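# Move bronze bushings from crate onto turntable disc

## Task

Lift every bronze bushing out of the crate and set it on the turntable's disc (the flat plate, never the hub), each standing upright on one of its open ends and touching the disc itself; steel bushings must stay in the crate, and the crate must finish level and still seated in its corner guides.

## Robot and tools

Robot: two arms, left_arm (on the +y side) and right_arm, each ending in a five-finger hand. The right arm has a right hand; the left arm has its mirror image. Base positions in the scene frame: left_arm (-0.022, +0.244, +0.017) m, yawed slightly; right_arm (+0.040, -0.228, +0.001) m. Joints are cheap and loose: a resting hand often sits 1 to 3 cm (sometimes 5) short of its command, usually low, and may sag more when loaded. That gap alone does not mean contact.

Frames: the scene frame has its origin at table-top height midway between the nominal bases, +z up, +x out across the table, left_arm toward +y. Fixed cameras and the table use it. Everything about a hand (reported poses, targets, offsets) uses that arm's own base frame; rotations turn about the Hand target position.

Hand point: a point 0.05 m in front of the palm and 0.15 m from the wrist face. Its +z runs along straight fingers, +y out of the palm, +x across the palm away from the thumb on the right hand (toward the thumb on the left). Straight fingertips reach 0.06 to 0.07 m past it along +z. A wrist bracket on the little-finger side sticks out and can strike things. The thumb turned in front of the palm plus closed fingers can wrap objects roughly 0.035 to 0.065 m across.

The 28-number row (used by execute_actions and move), every value in [-1, 1], always both arms: left dx, dy, dz, rx, ry, rz; left thumb_turn, thumb_bend, index, middle, ring, little; left force_limit, speed; then the same fourteen for the right arm. The six pose values are an offset, not a pose: measured from the arm's Hand target as it stood when the action or move began, along that arm's base axes; 1.0 equals 0.6 m or 180 degrees, and rx, ry, rz form one rotation vector. Every row in a list counts from that same start, so sending the same offset again moves further. All zeros re-requests the current Hand target. Commanded orientation is clipped to within 40 degrees of the measured one each step. The six finger values are absolute targets: -1 open/straight, +1 closed (thumb_turn +1 puts the thumb opposite the fingers). force_limit maps -1 to about 0 N and +1 to 10 N at the fingertip (15 N for both thumb motors). speed rises from nearly zero at -1 to full at +0.48 and above. For a soft grip close at speed -0.94 or below. There is no 'leave unchanged' value: repeat the eight hand numbers last executed for that hand, or, if none yet, its hand_measured, hand_force_limit and hand_speed. To squeeze harder, raise force_limit and send a target more closed than hand_measured; to loosen, send one more open.

Tools:
- execute_actions(actions, cameras): actions is a list of actions; each action is up to 15 rows, one per 1/30 s step, lasting 0.5 s, a short list repeating its final row. Images appear only for an empty list or when cameras names them (["all"], names, or []).
- move(target, speed, blend, blocking, cameras): target is one row or up to 15 rows, all offsets from the same starting Hand targets. Straight-line paths, total cap 10 s. speed is m/s, 0.002 to 4.3, default 0.25 (turns up to twice that in rad/s), one value or one per target. blend in metres rounds corners; 0 stops at each. blocking=false returns after about 0.5 s while motion continues. It does not avoid obstacles or the other arm.
- wait(seconds 0 to 10, cameras): holds last commands; a running move continues.
- stop(cameras): brakes a running move.
- zoom_image(camera, region [x0, y0, x1, y1]): pixel box from the latest image of cam_high, cam_low, cam_left_wrist or cam_right_wrist (all 672x504), at most 504 by 504.
- show_instructions(): shows the reference pages.
- finished_scene(scene=1): ends the scene permanently.

Results: per arm, end_effector_position (m) and end_effector_quat_wxyz in its base frame; Hand target (the base for the next offsets); joint positions, velocities, torques; hand_measured, hand_stopped_by (moving, target, force, stalled, fault) and hand_load_n (positive when the finger is pushed open; near 0 after a lost grip), each in the six-motor order; motor temperatures. move adds a line such as done, off_target, moving, held or fault, plus limits=paced (pose clipped) or limits=held (steps withheld).

Avoid: dropping bushings or releasing them while moving; fast contacts and targets set far beyond a surface (they press hard); bumping or tipping the crate; the two hands touching or gripping each other; paths close to an arm's own base (go around); long stretched-out holds, since motors that reach 100 °C drop the arm for 30 to 60 s (warning at 85 °C). Nothing may end up off the table.

Each tool is called after "Emit:" as a command line: name --argument value for each argument, lists and objects as JSON in quotes; but a table of rows of numbers goes row by row, as --pt "numbers of a row", without its own name.

Reference images:

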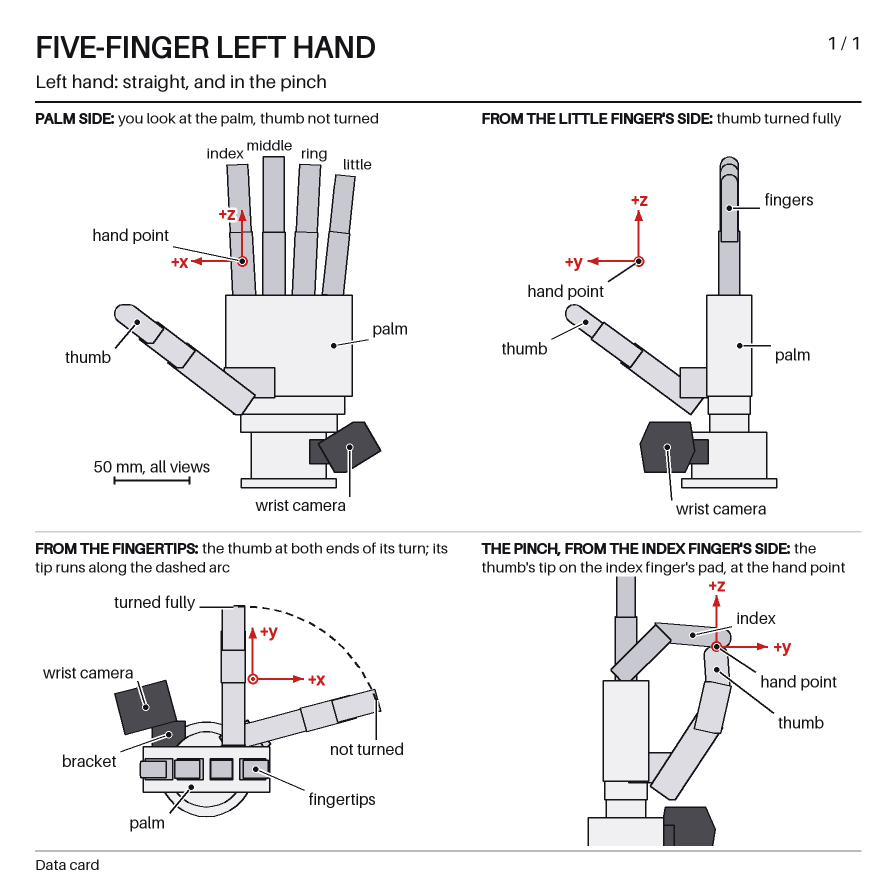

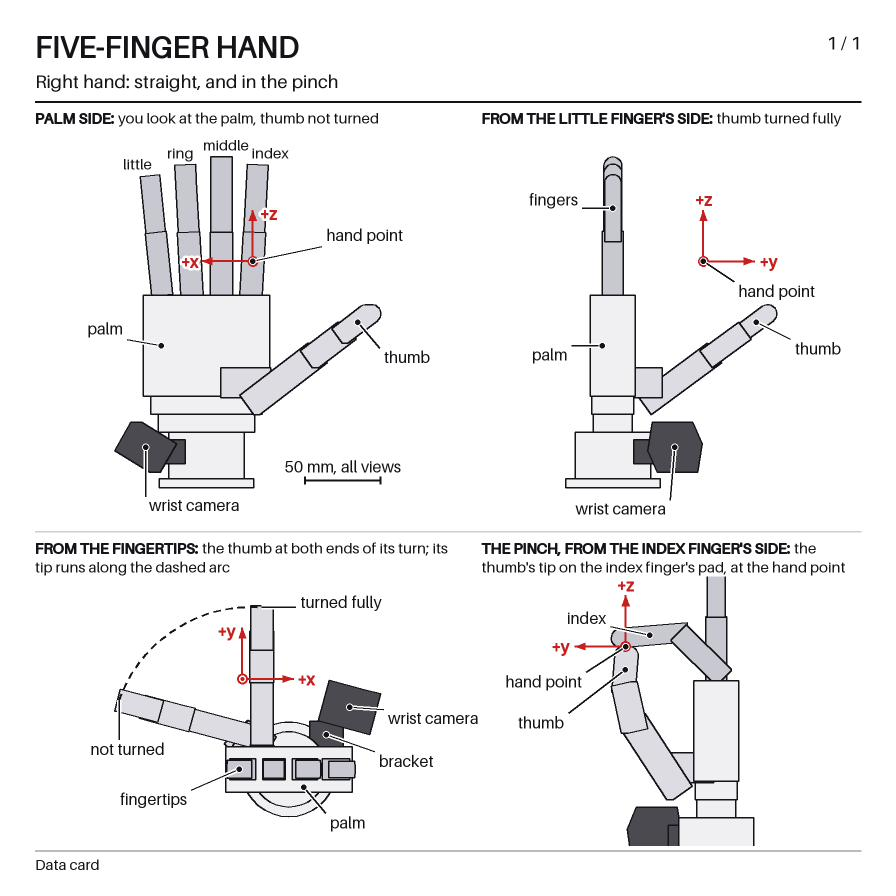

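## Session

Emit:
execute_actions --actions '[]'

Scene clock: 0.00 s.
left_arm: end_effector_position=(+0.3381, -0.0811, +0.1653) hand_measured=(-1.000, -1.000, -1.000, -1.000, -1.000, -1.000) hand_load_n=(+0.0, +0.0, +0.0, +0.0, +0.0, +0.0) hand_stopped_by=(target, target, target, target, target, target) hand_force_limit=0.00 hand_speed=-0.80 end_effector_quat_wxyz=(-0.009, +0.817, -0.575, -0.043) | right_arm: end_effector_position=(+0.2394, -0.1774, +0.1032) hand_measured=(-1.000, -1.000, -1.000, -1.000, -1.000, -1.000) hand_load_n=(+0.0, +0.0, +0.0, +0.0, +0.0, +0.0) hand_stopped_by=(target, target, target, target, target, target) hand_force_limit=0.00 hand_speed=-0.80 end_effector_quat_wxyz=(+0.189, +0.811, -0.554, -0.017)
Joint positions: left_arm=[-0.11 1.415 1.199 -1.42 -0.057 -0.456] | right_arm=[-0.355 1.448 0.981 -1.235 0.36 -0.703]
Joint velocities: within noise
Joint torques (N m): no reading
Motor temperatures (°C): left_arm=[36 27 27 29 28 27] | right_arm=[35 26 27 26 25 27]
Heat: left arm: hottest waist 36 °C; right arm: hottest waist 35 °C.
Hand target: left_arm +0.3493, -0.0812, +0.1766; -0.021, +0.815, -0.578, -0.026 | right_arm +0.2483, -0.1818, +0.1124; +0.188, +0.811, -0.553, -0.003

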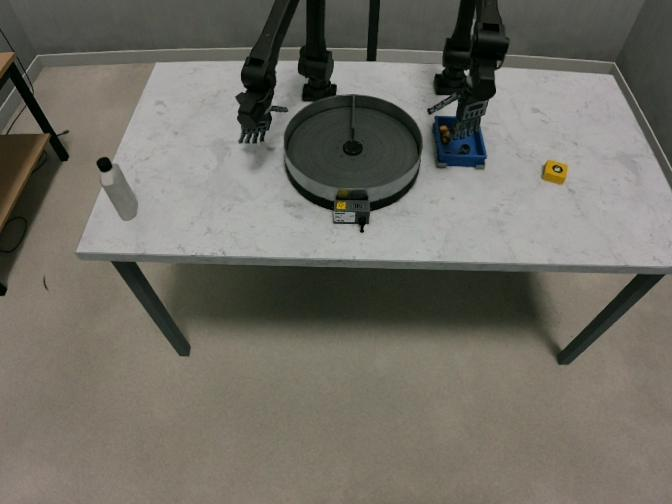

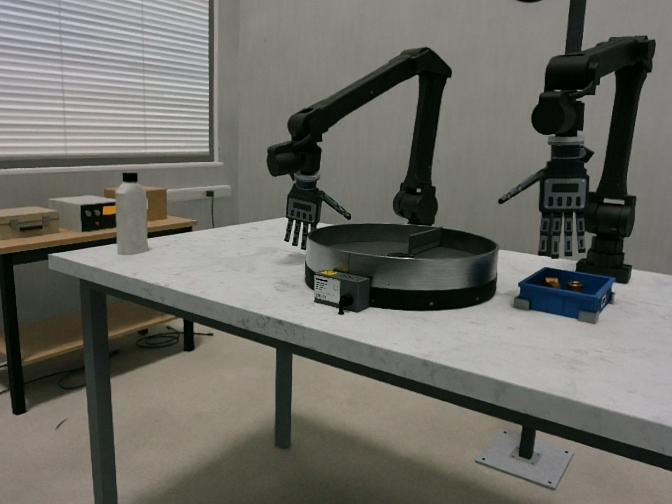

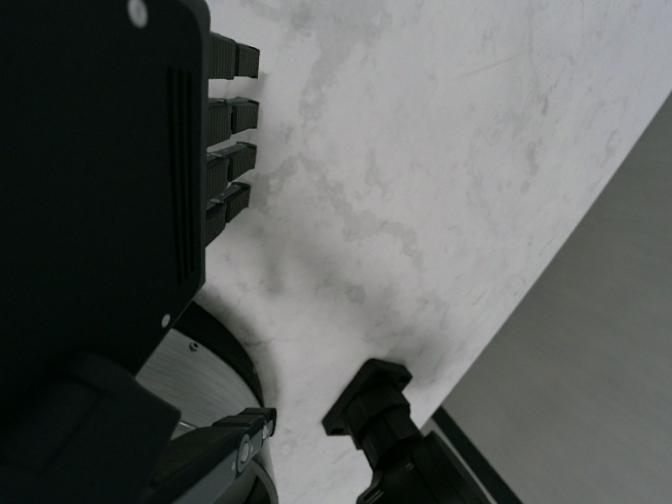

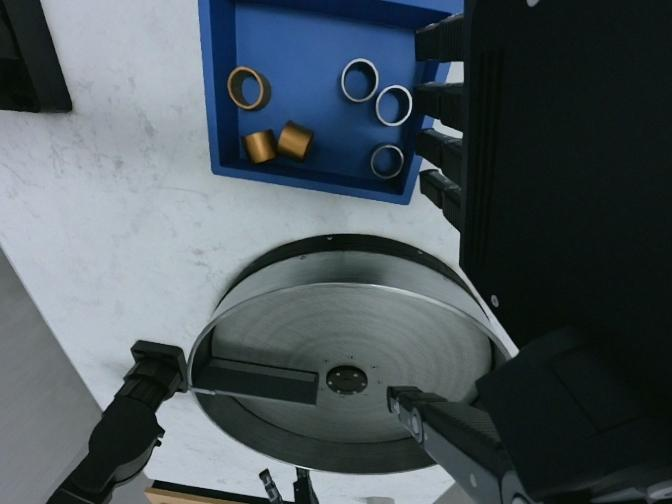

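Emit:
zoom_image --camera "cam_right_wrist" --region '[180, 0, 500, 240]'

Emit:
zoom_image --camera "cam_high" --region '[270, 80, 500, 240]'

Emit:
zoom_image --camera "cam_low" --region '[290, 200, 640, 340]'

Emit:
zoom_image --camera "cam_right_wrist" --region '[150, 200, 550, 500]'

Scaled by 1.575 from the camera's 672x504 image, which has a finer 960x720 frame.

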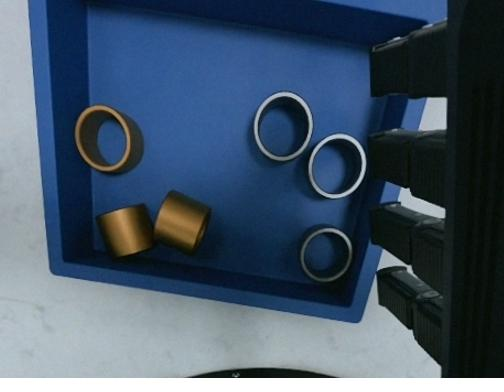

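Scaled by 2.191 from the camera's 672x504 image, which has a finer 960x720 frame.

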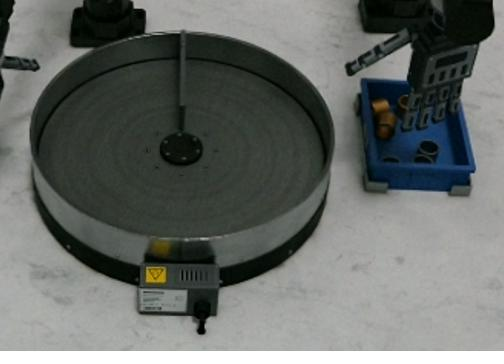

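Scaled by 1.440 from the camera's 672x504 image, which has a finer 960x720 frame.

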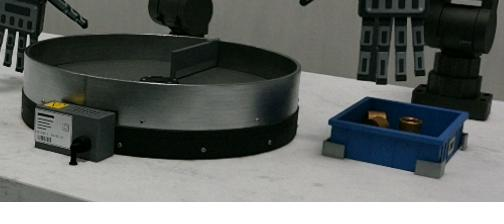

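Scaled by 1.260 from the camera's 672x504 image, which has a finer 960x720 frame.

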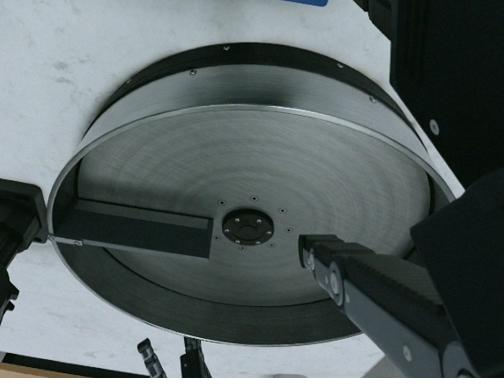

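Emit:
move --target '[0.0, 0.13, 0.2, 0, 0, 0, -1, -1, -1, -1, -1, -1, 0, -0.8, 0, 0, 0, 0, 0, 0, -1, -1, -1, -1, -1, -1, 0, -0.8]' --cameras '["all"]'

Scene clock: 11.97 s.
left_arm: end_effector_position=(+0.3399, -0.0072, +0.2774) hand_measured=(-1.000, -1.000, -1.000, -1.000, -1.000, -1.000) hand_load_n=(+0.5, +0.0, +0.0, +0.0, +0.0, +0.0) hand_stopped_by=(target, target, target, target, target, target) hand_force_limit=0.00 hand_speed=-0.80 end_effector_quat_wxyz=(-0.010, +0.820, -0.571, -0.037) | right_arm: end_effector_position=(+0.2394, -0.1774, +0.1032) hand_measured=(-1.000, -1.000, -1.000, -1.000, -1.000, -1.000) hand_load_n=(+0.0, +0.0, +0.0, +0.0, +0.0, +0.0) hand_stopped_by=(target, target, target, target, target, target) hand_force_limit=0.00 hand_speed=-0.80 end_effector_quat_wxyz=(+0.189, +0.811, -0.554, -0.017)
Joint positions: left_arm=[0.08 1.386 1.465 -1.695 -0.062 -0.275] | right_arm=[-0.355 1.448 0.981 -1.235 0.36 -0.703]
Joint torques (N m): left_arm=[0.38 -8.12 13.76 -0.51 0.05 0.14] | right_arm=[0.56 -11.34 7.91 -0.18 0.38 0.08]
Heat: left arm: hottest waist 36 °C; right arm: hottest waist 35 °C.
Hand target: left_arm +0.3493, -0.0032, +0.2966; -0.021, +0.815, -0.578, -0.026 | right_arm +0.2483, -0.1818, +0.1124; +0.188, +0.811, -0.553, -0.003
Off the commanded pose: left_arm 0.022 m, 2 deg | right_arm 0.014 m, 2 deg.
joint sent to its limit (left arm) — joint 4 (wrist pitch), lower limit. The joint targets are off in position, not in orientation.
move: off_target (left_arm, right_arm)
camera_calibration:
cam_left_wrist: T_world_to_cam=[[0.990377, 0.13546, -0.0283596, -0.327871], [0.132954, -0.874345, 0.466737, -0.1846], [0.0384279, -0.466016, -0.883941, 0.344066], [0, 0, 0, 1]] pos_world=[0.336038, 0.0433493, 0.380995]

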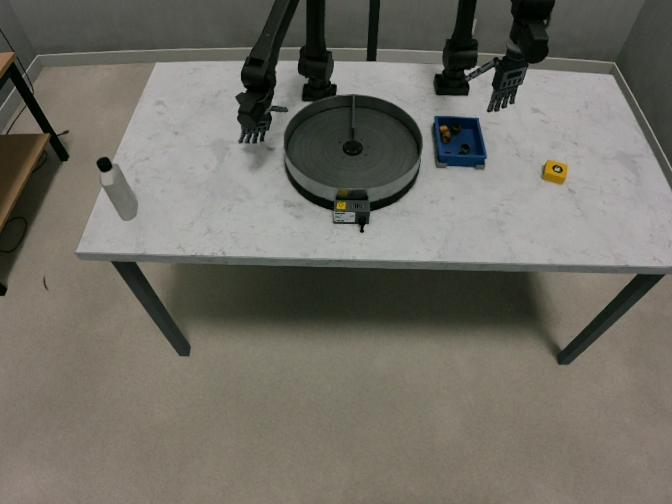

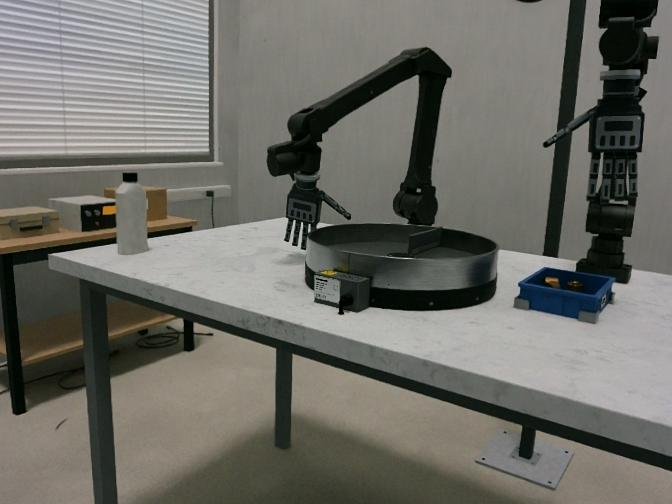

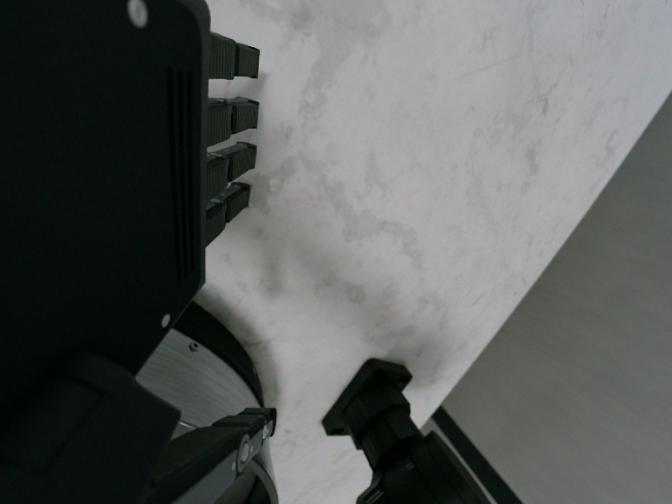

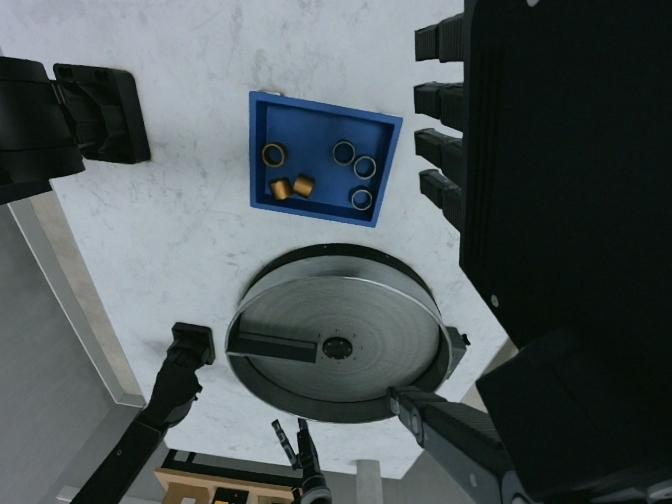

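Emit:
zoom_image --camera "cam_right_wrist" --region '[240, 80, 410, 240]'

Emit:
zoom_image --camera "cam_right_wrist" --region '[210, 230, 480, 440]'

Emit:
zoom_image --camera "cam_low" --region '[500, 250, 640, 340]'

Emit:
zoom_image --camera "cam_high" --region '[420, 100, 500, 180]'

Scaled by 2.965 from the camera's 672x504 image, which has a finer 960x720 frame.

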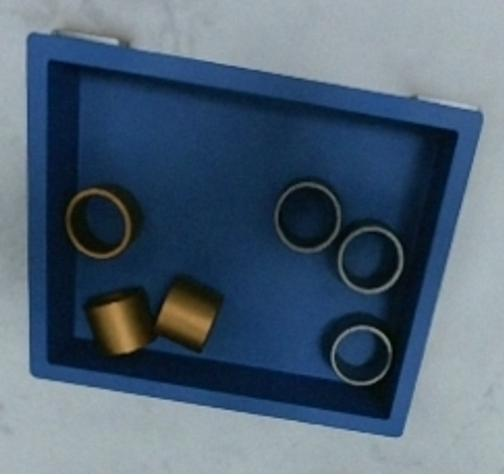

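Scaled by 1.867 from the camera's 672x504 image, which has a finer 960x720 frame.

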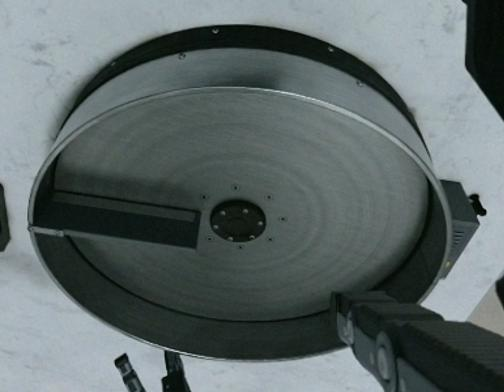

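Scaled by 3.600 from the camera's 672x504 image, which has a finer 960x720 frame.

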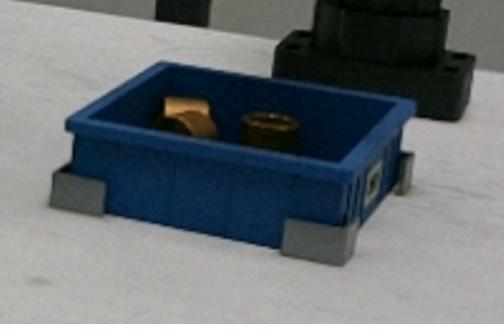

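Scaled by 6.300 from the camera's 672x504 image, which has a finer 960x720 frame.

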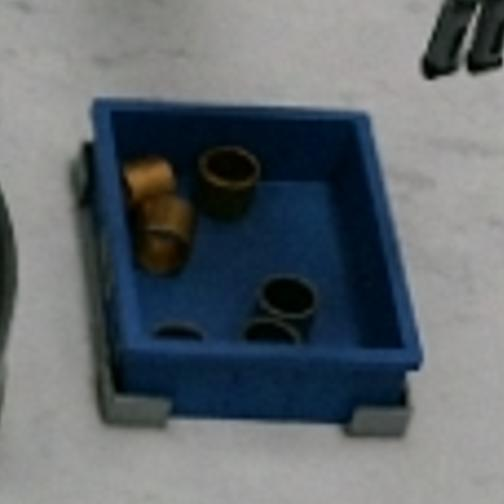

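Emit:
move --target '[-0.117, 0.028, -0.216, 0, 0, 0, -1, -1, -1, -1, -1, -1, 0, -0.8, 0, 0, 0, 0, 0, 0, -1, -1, -1, -1, -1, -1, 0, -0.8]' --cameras '["cam_right_wrist"]'

Scene clock: 18.53 s.
left_arm: end_effector_position=(+0.2741, +0.0094, +0.1625) hand_measured=(-1.000, -1.000, -1.000, -1.000, -1.000, -1.000) hand_load_n=(+0.0, +0.0, +0.0, +0.0, +0.0, +0.0) hand_stopped_by=(target, target, target, target, target, target) hand_force_limit=0.00 hand_speed=-0.80 end_effector_quat_wxyz=(-0.006, +0.820, -0.571, -0.039) | right_arm: end_effector_position=(+0.2394, -0.1774, +0.1032) hand_measured=(-1.000, -1.000, -1.000, -1.000, -1.000, -1.000) hand_load_n=(-0.5, +0.0, +0.0, +0.0, +0.0, +0.0) hand_stopped_by=(target, target, target, target, target, target) hand_force_limit=0.00 hand_speed=-0.80 end_effector_quat_wxyz=(+0.189, +0.811, -0.554, -0.017)
Joint positions: left_arm=[0.147 1.245 1.031 -1.406 -0.062 -0.209] | right_arm=[-0.355 1.448 0.981 -1.235 0.36 -0.703]
Joint torques (N m): left_arm=[0.56 -7 9.33 0.69 -0.05 0.14] | right_arm=[0.62 -11.34 7.92 -0.18 0.37 0.08]
Motor temperatures (°C): left_arm=[36 28 32 29 28 27] | right_arm=[35 27 31 26 25 27]
Heat: left arm: hottest waist 36 °C; right arm: hottest waist 35 °C.
Hand target: left_arm +0.2791, +0.0136, +0.1670; -0.021, +0.815, -0.578, -0.026 | right_arm +0.2483, -0.1818, +0.1124; +0.188, +0.811, -0.553, -0.003
Off the commanded pose: left_arm 0.008 m, 3 deg | right_arm 0.014 m, 2 deg.
move: off_target (left_arm, right_arm)
Images, in order (width x height): cam_right_wrist 672x504.

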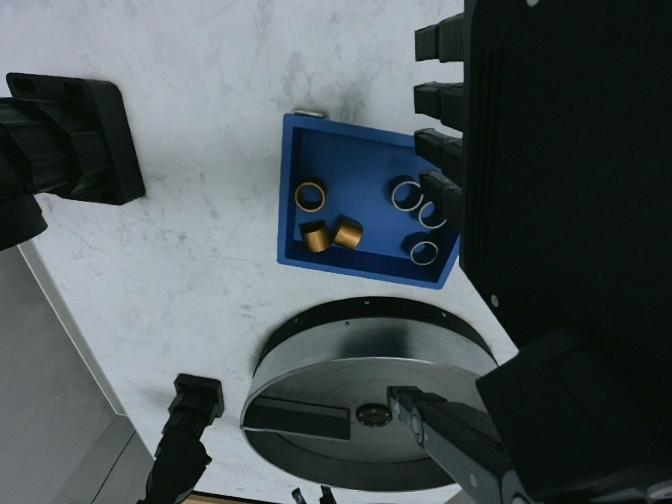

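Emit:
zoom_image --camera "cam_right_wrist" --region '[275, 110, 465, 290]'

Scaled by 2.653 from the camera's 672x504 image, which has a finer 960x720 frame.

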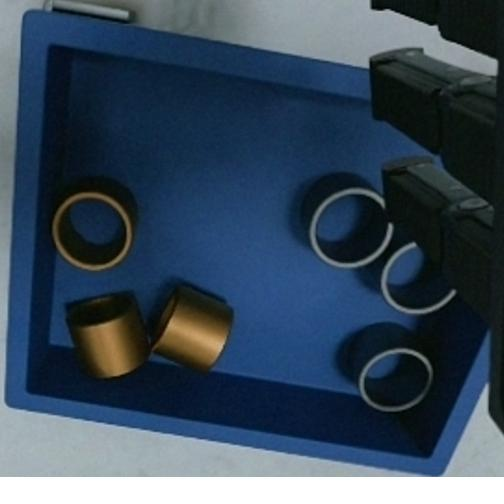

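Emit:
move --target '[-0.047, -0.13, 0.03, -0.0142, -0.0175, 0.392, 1, -1, -1, 1, 1, 1, 0, 0, 0, 0, 0, 0, 0, 0, -1, -1, -1, -1, -1, -1, 0, -0.8]' --cameras '["all"]'

Scene clock: 27.80 s.
left_arm: end_effector_position=(+0.2515, -0.0642, +0.1794) hand_measured=(+1.000, -1.000, -1.000, +1.000, +1.000, +1.000) hand_load_n=(+0.0, +0.0, +0.0, +0.0, +0.0, +0.0) hand_stopped_by=(target, target, target, target, target, target) hand_force_limit=0.00 hand_speed=0.00 end_effector_quat_wxyz=(-0.001, +1.000, -0.011, -0.005) | right_arm: end_effector_position=(+0.2394, -0.1774, +0.1032) hand_measured=(-1.000, -1.000, -1.000, -1.000, -1.000, -1.000) hand_load_n=(+0.0, +0.0, +0.0, +0.0, +0.0, +0.0) hand_stopped_by=(target, target, target, target, target, target) hand_force_limit=0.00 hand_speed=-0.80 end_effector_quat_wxyz=(+0.189, +0.811, -0.554, -0.017)
Joint positions: left_arm=[-0.015 0.912 0.85 -1.52 -0.002 -1.565] | right_arm=[-0.355 1.448 0.981 -1.235 0.36 -0.703]
Joint torques (N m): left_arm=[-0.67 -2.37 9.7 -0.43 -0.11 -0.14] | right_arm=[0.62 -11.34 7.91 -0.2 0.38 0.08]
Heat: left arm: hottest waist 36 °C; right arm: hottest waist 35 °C.
Hand target: left_arm +0.2509, -0.0644, +0.1850; +0.000, +1.000, +0.000, +0.000 | right_arm +0.2483, -0.1818, +0.1124; +0.188, +0.811, -0.553, -0.003
Off the commanded pose: left_arm 0.006 m, 1 deg | right_arm 0.014 m, 2 deg.
move: off_target (right_arm)
camera_calibration:
cam_left_wrist: T_world_to_cam=[[0.236983, 0.971435, 0.0123809, 0.000460737], [0.832204, -0.20956, 0.513343, -0.31855], [0.501273, -0.11135, -0.858095, 0.136037], [0, 0, 0, 1]] pos_world=[0.196798, -0.0520553, 0.280253]

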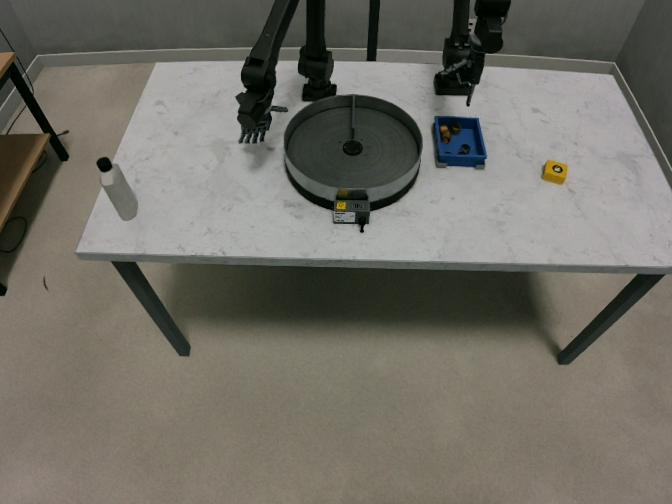

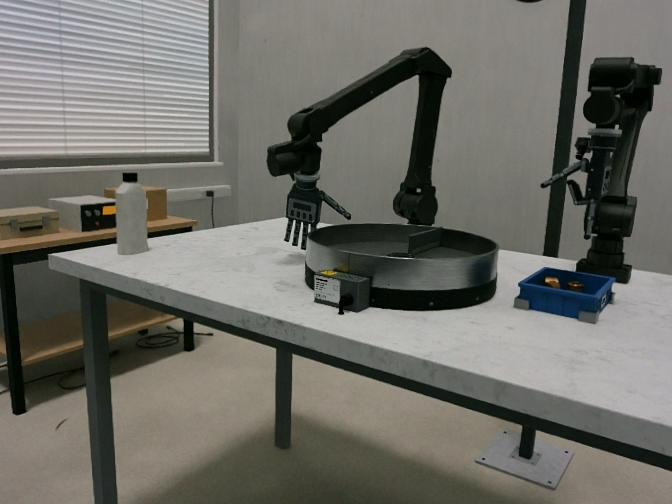

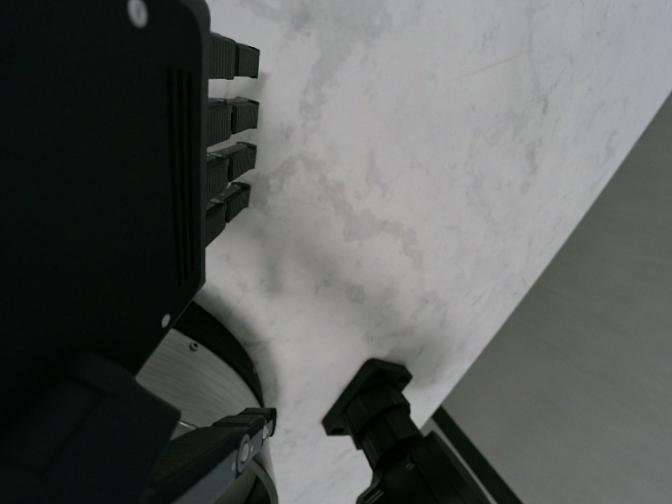

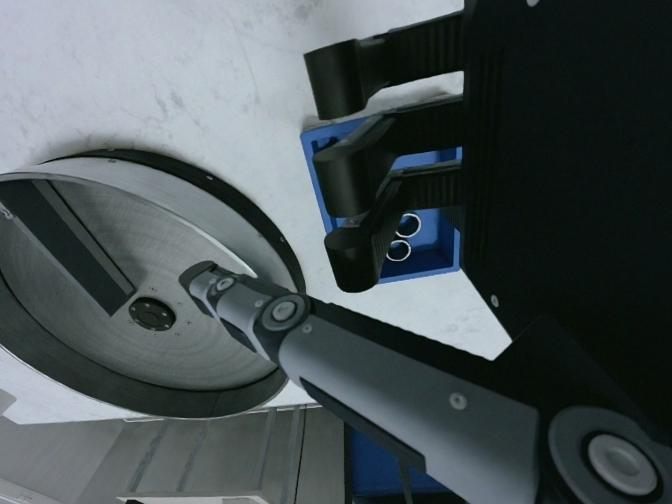

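Emit:
move --target '[-0.0123, -0.0127, -0.1467, 0, 0, 0, 1, -1, -1, 1, 1, 1, 0, 0, 0, 0, 0, 0, 0, 0, -1, -1, -1, -1, -1, -1, 0, -0.8]' --cameras '["cam_high", "cam_low", "cam_right_wrist"]'

Emit:
zoom_image --camera "cam_high" --region '[420, 80, 500, 180]'

Emit:
zoom_image --camera "cam_low" --region '[500, 200, 640, 340]'

Scene clock: 31.10 s.
left_arm: end_effector_position=(+0.2358, -0.0685, +0.0952) hand_measured=(+1.000, -1.000, -1.000, +1.000, +1.000, +1.000) hand_load_n=(+0.0, +0.0, +0.0, +0.0, +0.0, +0.0) hand_stopped_by=(target, target, target, target, target, target) hand_force_limit=0.00 hand_speed=0.00 end_effector_quat_wxyz=(-0.002, +1.000, -0.002, -0.012) | right_arm: end_effector_position=(+0.2394, -0.1774, +0.1032) hand_measured=(-1.000, -1.000, -1.000, -1.000, -1.000, -1.000) hand_load_n=(+0.0, +0.0, +0.0, +0.0, +0.0, +0.0) hand_stopped_by=(target, target, target, target, target, target) hand_force_limit=0.00 hand_speed=-0.80 end_effector_quat_wxyz=(+0.189, +0.811, -0.554, -0.017)
Joint positions: left_arm=[-0.04 0.917 0.629 -1.307 -0.002 -1.606] | right_arm=[-0.355 1.448 0.981 -1.235 0.36 -0.703]
Joint torques (N m): left_arm=[-0.73 -0.79 9.28 0.83 -0.07 -0.16] | right_arm=[0.62 -11.28 7.92 -0.2 0.37 0.08]
Heat: left arm: hottest waist 36 °C; right arm: hottest waist 35 °C.
Hand target: left_arm +0.2435, -0.0720, +0.0969; +0.000, +1.000, +0.000, +0.000 | right_arm +0.2483, -0.1818, +0.1124; +0.188, +0.811, -0.553, -0.003
Off the commanded pose: left_arm 0.009 m, 1 deg | right_arm 0.014 m, 2 deg.
move: off_target (right_arm)
Images, in order (width x height): cam_high 672x504, cam_low 672x504, cam_right_wrist 672x504.

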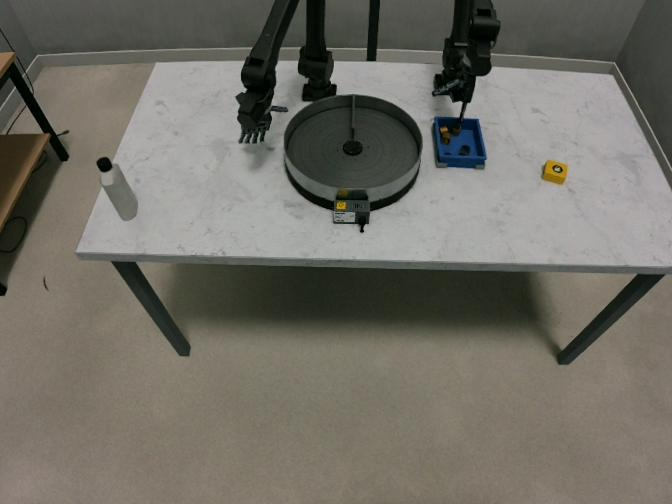

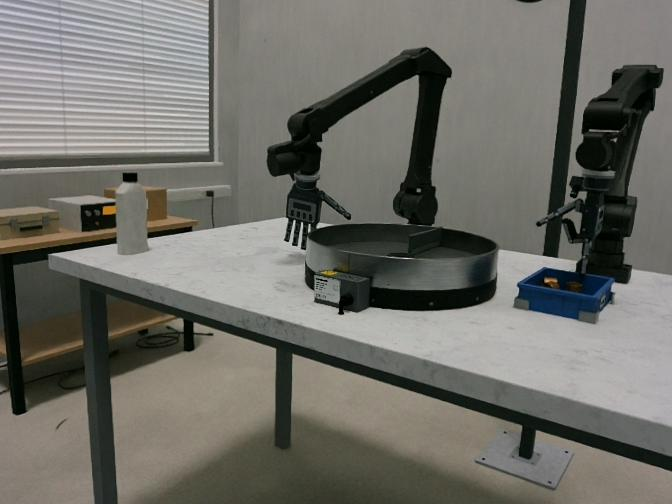

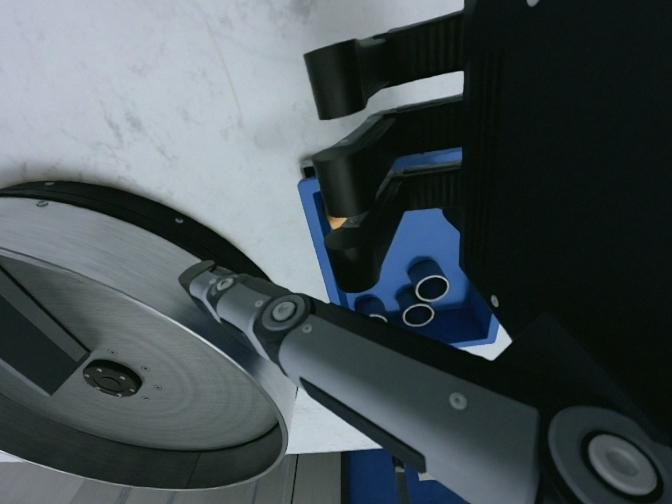

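Scaled by 5.040 from the camera's 672x504 image, which has a finer 960x720 frame.

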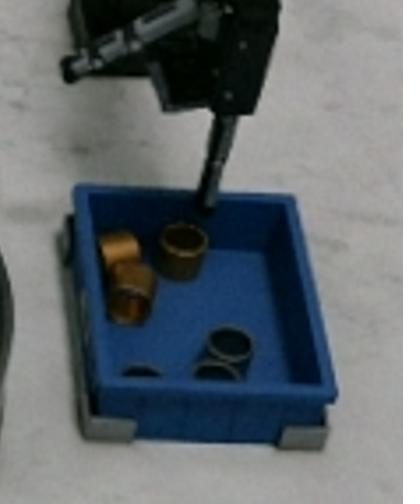

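Scaled by 3.600 from the camera's 672x504 image, which has a finer 960x720 frame.

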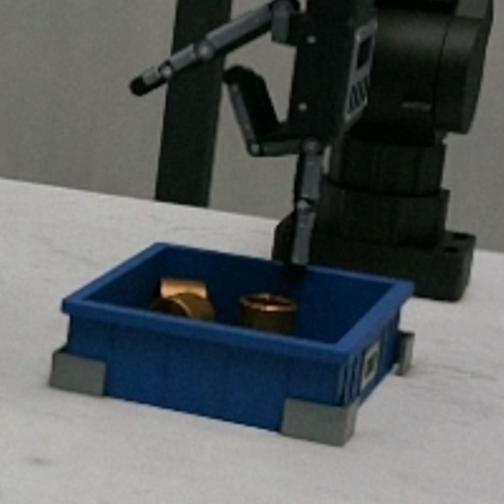

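Emit:
move --target '[0.016, -0.0208, 0.0, 0, 0, 0, 1, -1, -1, 1, 1, 1, 0, 0, 0, 0, 0, 0, 0, 0, -1, -1, -1, -1, -1, -1, 0, -0.8]' --cameras '["cam_high", "cam_low", "cam_right_wrist"]'

Emit:
zoom_image --camera "cam_high" --region '[420, 90, 500, 170]'

Emit:
zoom_image --camera "cam_low" --region '[500, 220, 620, 330]'

Scene clock: 34.97 s.
left_arm: end_effector_position=(+0.2369, -0.0829, +0.0878) hand_measured=(+1.000, -1.000, -1.000, +1.000, +1.000, +1.000) hand_load_n=(+0.0, +0.0, +0.0, +0.0, +0.0, +0.5) hand_stopped_by=(target, target, target, target, target, target) hand_force_limit=0.00 hand_speed=0.00 end_effector_quat_wxyz=(-0.003, +1.000, -0.011, -0.021) | right_arm: end_effector_position=(+0.2394, -0.1774, +0.1032) hand_measured=(-1.000, -1.000, -1.000, -1.000, -1.000, -1.000) hand_load_n=(+0.0, +0.0, +0.0, +0.0, +0.0, +0.0) hand_stopped_by=(target, target, target, target, target, target) hand_force_limit=0.00 hand_speed=-0.80 end_effector_quat_wxyz=(+0.189, +0.811, -0.554, -0.017)
Joint positions: left_arm=[-0.106 0.952 0.629 -1.29 -0.002 -1.655] | right_arm=[-0.355 1.448 0.981 -1.235 0.36 -0.703]
Joint torques (N m): left_arm=[-0.56 -1.03 10.78 0.75 -0.05 -0.17] | right_arm=[0.62 -11.34 7.91 -0.18 0.38 0.08]
Heat: left arm: hottest waist 36 °C; right arm: hottest waist 35 °C.
Hand target: left_arm +0.2531, -0.0845, +0.0969; +0.000, +1.000, +0.000, +0.000 | right_arm +0.2483, -0.1818, +0.1124; +0.188, +0.811, -0.553, -0.003
Off the commanded pose: left_arm 0.019 m, 3 deg | right_arm 0.014 m, 2 deg.
move: off_target (left_arm, right_arm)
Images, in order (width x height): cam_high 672x504, cam_low 672x504, cam_right_wrist 672x504.

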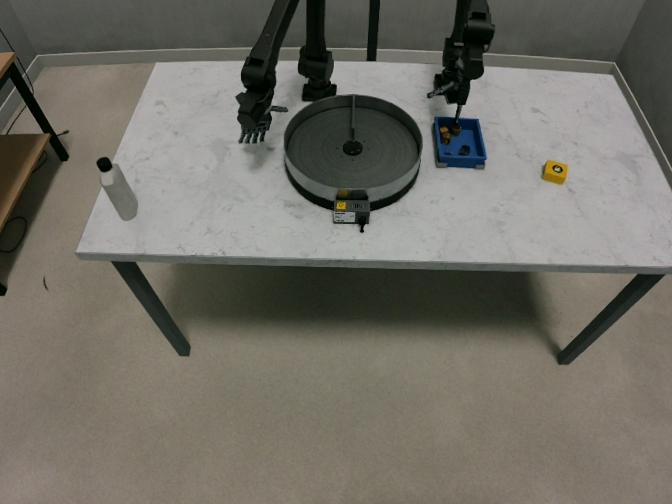

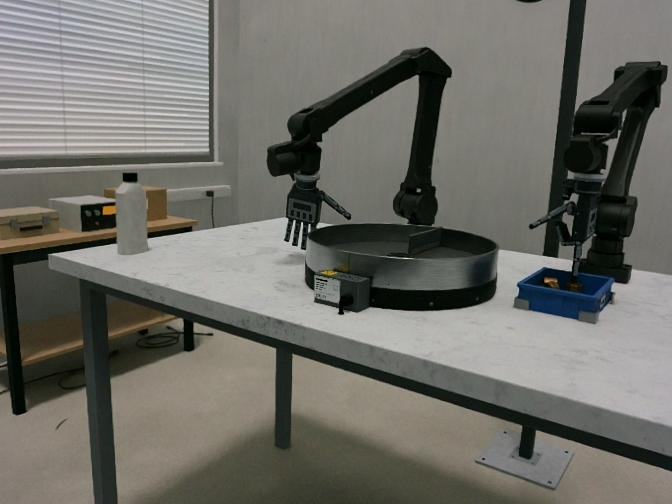

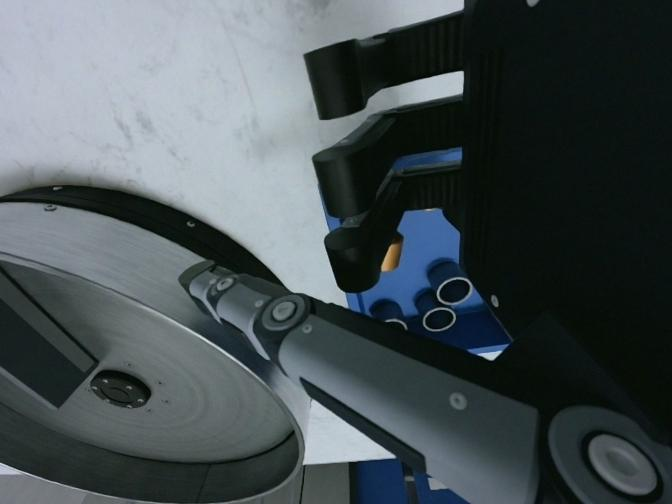

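Scaled by 6.300 from the camera's 672x504 image, which has a finer 960x720 frame.

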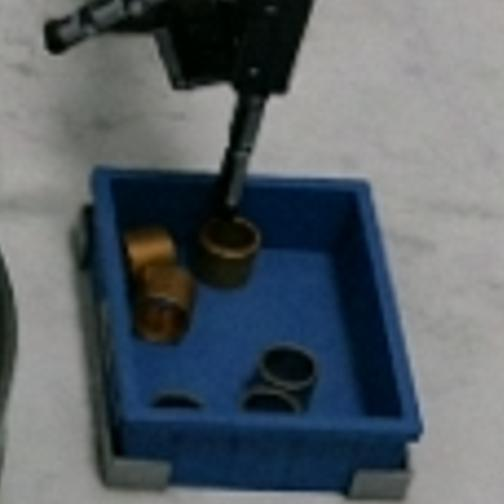

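Scaled by 4.200 from the camera's 672x504 image, which has a finer 960x720 frame.

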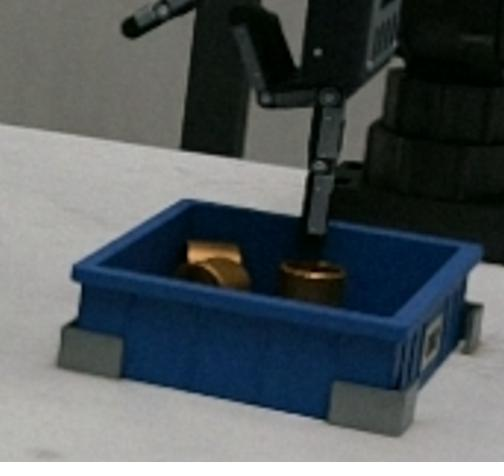

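Emit:
move --target '[0.018, 0.002, 0.008, 0, 0, 0, 1, -1, -1, 1, 1, 1, 0, 0, 0, 0, 0, 0, 0, 0, -1, -1, -1, -1, -1, -1, 0, -0.8]'

Scene clock: 36.37 s.
left_arm: end_effector_position=(+0.2371, -0.0829, +0.0823) hand_measured=(+1.000, -1.000, -1.000, +1.000, +1.000, +1.000) hand_load_n=(+0.0, +0.0, +0.0, +0.0, +0.0, +0.0) hand_stopped_by=(target, target, target, target, target, target) hand_force_limit=0.00 hand_speed=0.00 end_effector_quat_wxyz=(-0.004, +0.999, -0.011, -0.032) | right_arm: end_effector_position=(+0.2394, -0.1774, +0.1032) hand_measured=(-1.000, -1.000, -1.000, -1.000, -1.000, -1.000) hand_load_n=(+0.0, +0.0, +0.0, +0.0, +0.0, +0.0) hand_stopped_by=(target, target, target, target, target, target) hand_force_limit=0.00 hand_speed=-0.80 end_effector_quat_wxyz=(+0.189, +0.811, -0.554, -0.017)
Joint positions: left_arm=[-0.106 0.98 0.631 -1.287 -0.002 -1.655] | right_arm=[-0.355 1.448 0.981 -1.235 0.36 -0.703]
Joint torques (N m): left_arm=[0.15 -1.2 12.93 0.53 -0.07 -0.07] | right_arm=[0.56 -11.34 7.92 -0.2 0.37 0.08]
Heat: left arm: hottest waist 36 °C; right arm: hottest waist 35 °C.
Hand target: left_arm +0.2639, -0.0833, +0.1017; +0.000, +1.000, +0.000, +0.000 | right_arm +0.2483, -0.1818, +0.1124; +0.188, +0.811, -0.553, -0.003
Off the commanded pose: left_arm 0.033 m, 4 deg | right_arm 0.014 m, 2 deg.
move: off_target (left_arm, right_arm)

Emit:
wait --seconds 0.1 --cameras '["cam_high", "cam_low"]'

Emit:
zoom_image --camera "cam_high" --region '[420, 90, 500, 170]'

Emit:
zoom_image --camera "cam_low" --region '[500, 220, 620, 330]'

Scene clock: 36.77 s.
left_arm: end_effector_position=(+0.2371, -0.0829, +0.0823) hand_measured=(+1.000, -1.000, -1.000, +1.000, +1.000, +1.000) hand_load_n=(+0.0, +0.0, +0.0, +0.0, +0.0, +0.0) hand_stopped_by=(target, target, target, target, target, target) hand_force_limit=0.00 hand_speed=0.00 end_effector_quat_wxyz=(-0.004, +0.999, -0.011, -0.032) | right_arm: end_effector_position=(+0.2394, -0.1774, +0.1032) hand_measured=(-1.000, -1.000, -1.000, -1.000, -1.000, -1.000) hand_load_n=(+0.5, +0.0, +0.0, +0.0, +0.0, +0.0) hand_stopped_by=(target, target, target, target, target, target) hand_force_limit=0.00 hand_speed=-0.80 end_effector_quat_wxyz=(+0.189, +0.811, -0.554, -0.017)
Joint positions: left_arm=[-0.106 0.98 0.631 -1.287 -0.002 -1.655] | right_arm=[-0.355 1.448 0.981 -1.235 0.36 -0.703]
Joint torques (N m): left_arm=[0.21 -1.14 12.9 0.54 -0.06 -0.08] | right_arm=[0.62 -11.34 7.91 -0.18 0.37 0.08]
Heat: left arm: hottest waist 36 °C; right arm: hottest waist 35 °C.
Hand target: left_arm +0.2639, -0.0833, +0.1017; +0.000, +1.000, +0.000, +0.000 | right_arm +0.2483, -0.1818, +0.1124; +0.188, +0.811, -0.553, -0.003
Off the commanded pose: left_arm 0.033 m, 4 deg | right_arm 0.014 m, 2 deg.
wait: 0.10 s; at rest from the start
Images, in order (width x height): cam_high 672x504, cam_low 672x504.

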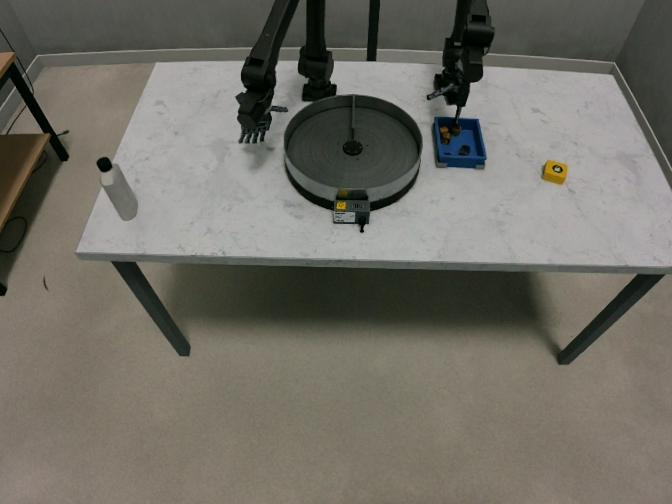

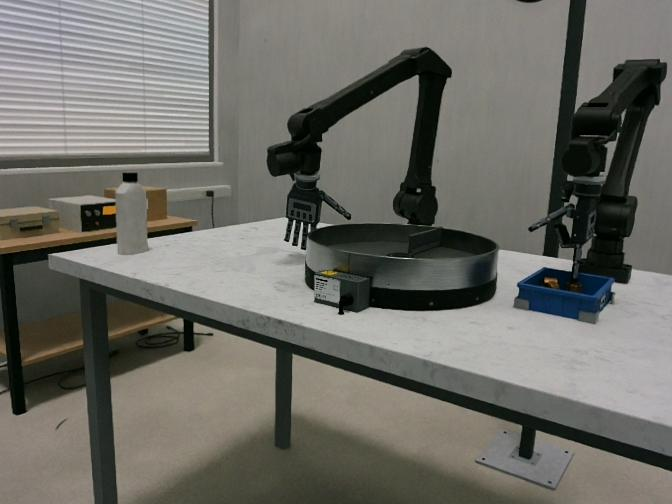

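Scaled by 6.300 from the camera's 672x504 image, which has a finer 960x720 frame.

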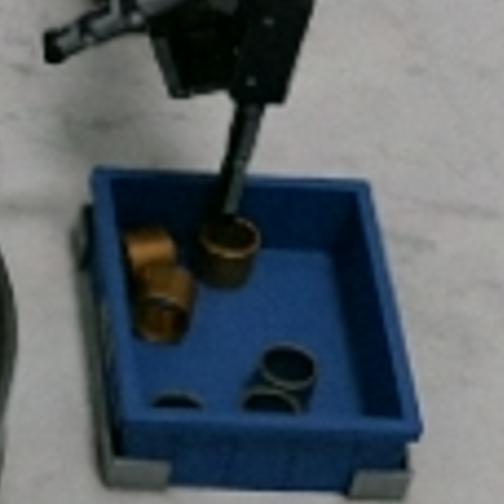

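Scaled by 4.200 from the camera's 672x504 image, which has a finer 960x720 frame.

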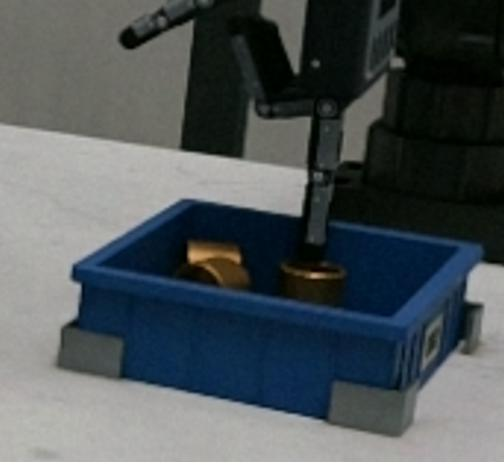

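Emit:
move --pt "0.0 0.0 0.07 0 0 0 1 -1 -1 1 1 1 0 0 0 0 0 0 0 0 -1 -1 -1 -1 -1 -1 0 -0.8" --pt "-0.015 -0.002 0.0 0 0 0 1 -1 -1 1 1 1 0 0 0 0 0 0 0 0 -1 -1 -1 -1 -1 -1 0 -0.8" --cameras '["cam_high", "cam_low"]'

Emit:
zoom_image --camera "cam_high" --region '[420, 90, 500, 170]'

Emit:
zoom_image --camera "cam_low" --region '[500, 220, 620, 330]'

Scene clock: 39.30 s.
left_arm: end_effector_position=(+0.2456, -0.0834, +0.0962) hand_measured=(+1.000, -1.000, -1.000, +1.000, +1.000, +1.000) hand_load_n=(+0.0, +0.0, +0.0, +0.0, +0.0, +0.0) hand_stopped_by=(target, target, target, target, target, target) hand_force_limit=0.00 hand_speed=0.00 end_effector_quat_wxyz=(-0.003, +1.000, -0.005, -0.018) | right_arm: end_effector_position=(+0.2394, -0.1774, +0.1032) hand_measured=(-1.000, -1.000, -1.000, -1.000, -1.000, -1.000) hand_load_n=(+0.0, +0.0, +0.0, +0.0, +0.0, +0.0) hand_stopped_by=(target, target, target, target, target, target) hand_force_limit=0.00 hand_speed=-0.80 end_effector_quat_wxyz=(+0.189, +0.811, -0.554, -0.017)
Joint positions: left_arm=[-0.106 0.966 0.66 -1.302 -0.002 -1.666] | right_arm=[-0.355 1.448 0.981 -1.235 0.36 -0.703]
Joint torques (N m): left_arm=[-0.5 -2.08 9.42 0.75 -0.06 -0.15] | right_arm=[0.62 -11.34 7.92 -0.2 0.38 0.07]
Heat: left arm: hottest waist 36 °C; right arm: hottest waist 35 °C.
Hand target: left_arm +0.2549, -0.0845, +0.1017; +0.000, +1.000, +0.000, +0.000 | right_arm +0.2483, -0.1818, +0.1124; +0.188, +0.811, -0.553, -0.003
Off the commanded pose: left_arm 0.011 m, 2 deg | right_arm 0.014 m, 2 deg.
move: off_target (left_arm, right_arm)
Images, in order (width x height): cam_high 672x504, cam_low 672x504.

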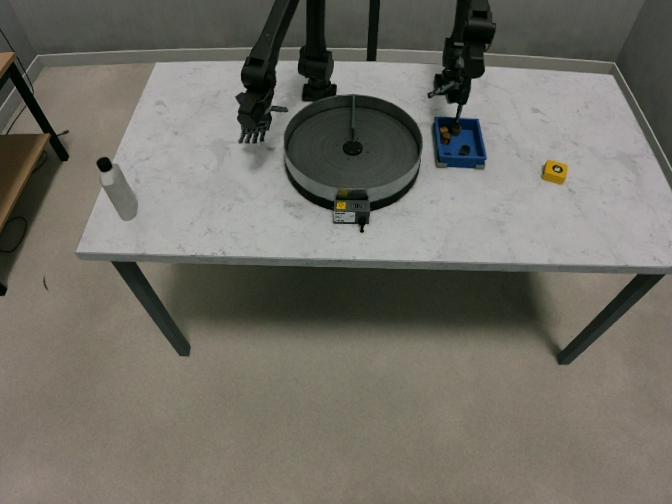

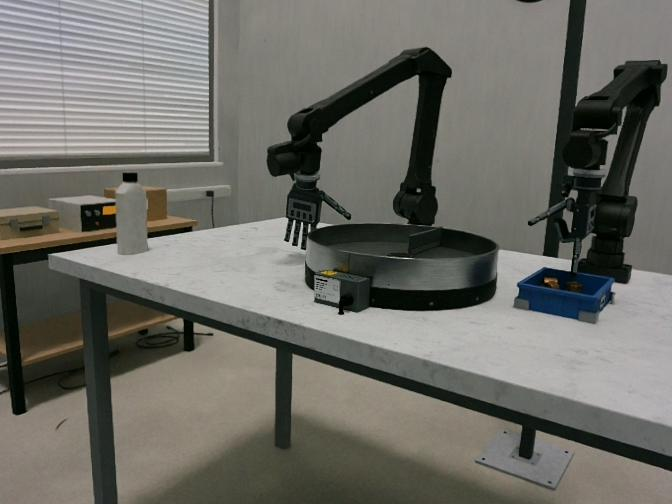

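Scaled by 6.300 from the camera's 672x504 image, which has a finer 960x720 frame.

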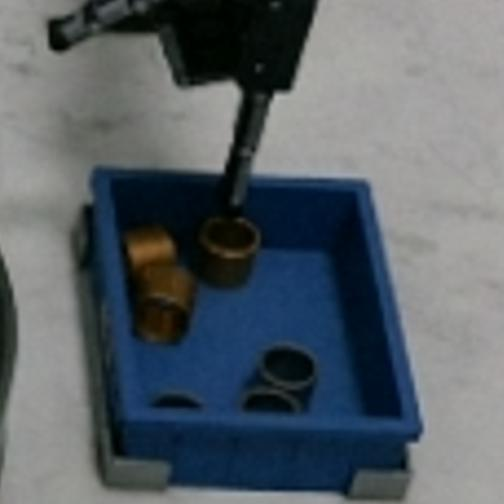

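Scaled by 4.200 from the camera's 672x504 image, which has a finer 960x720 frame.

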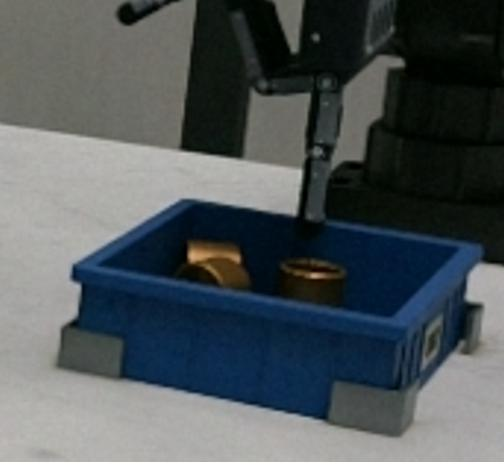

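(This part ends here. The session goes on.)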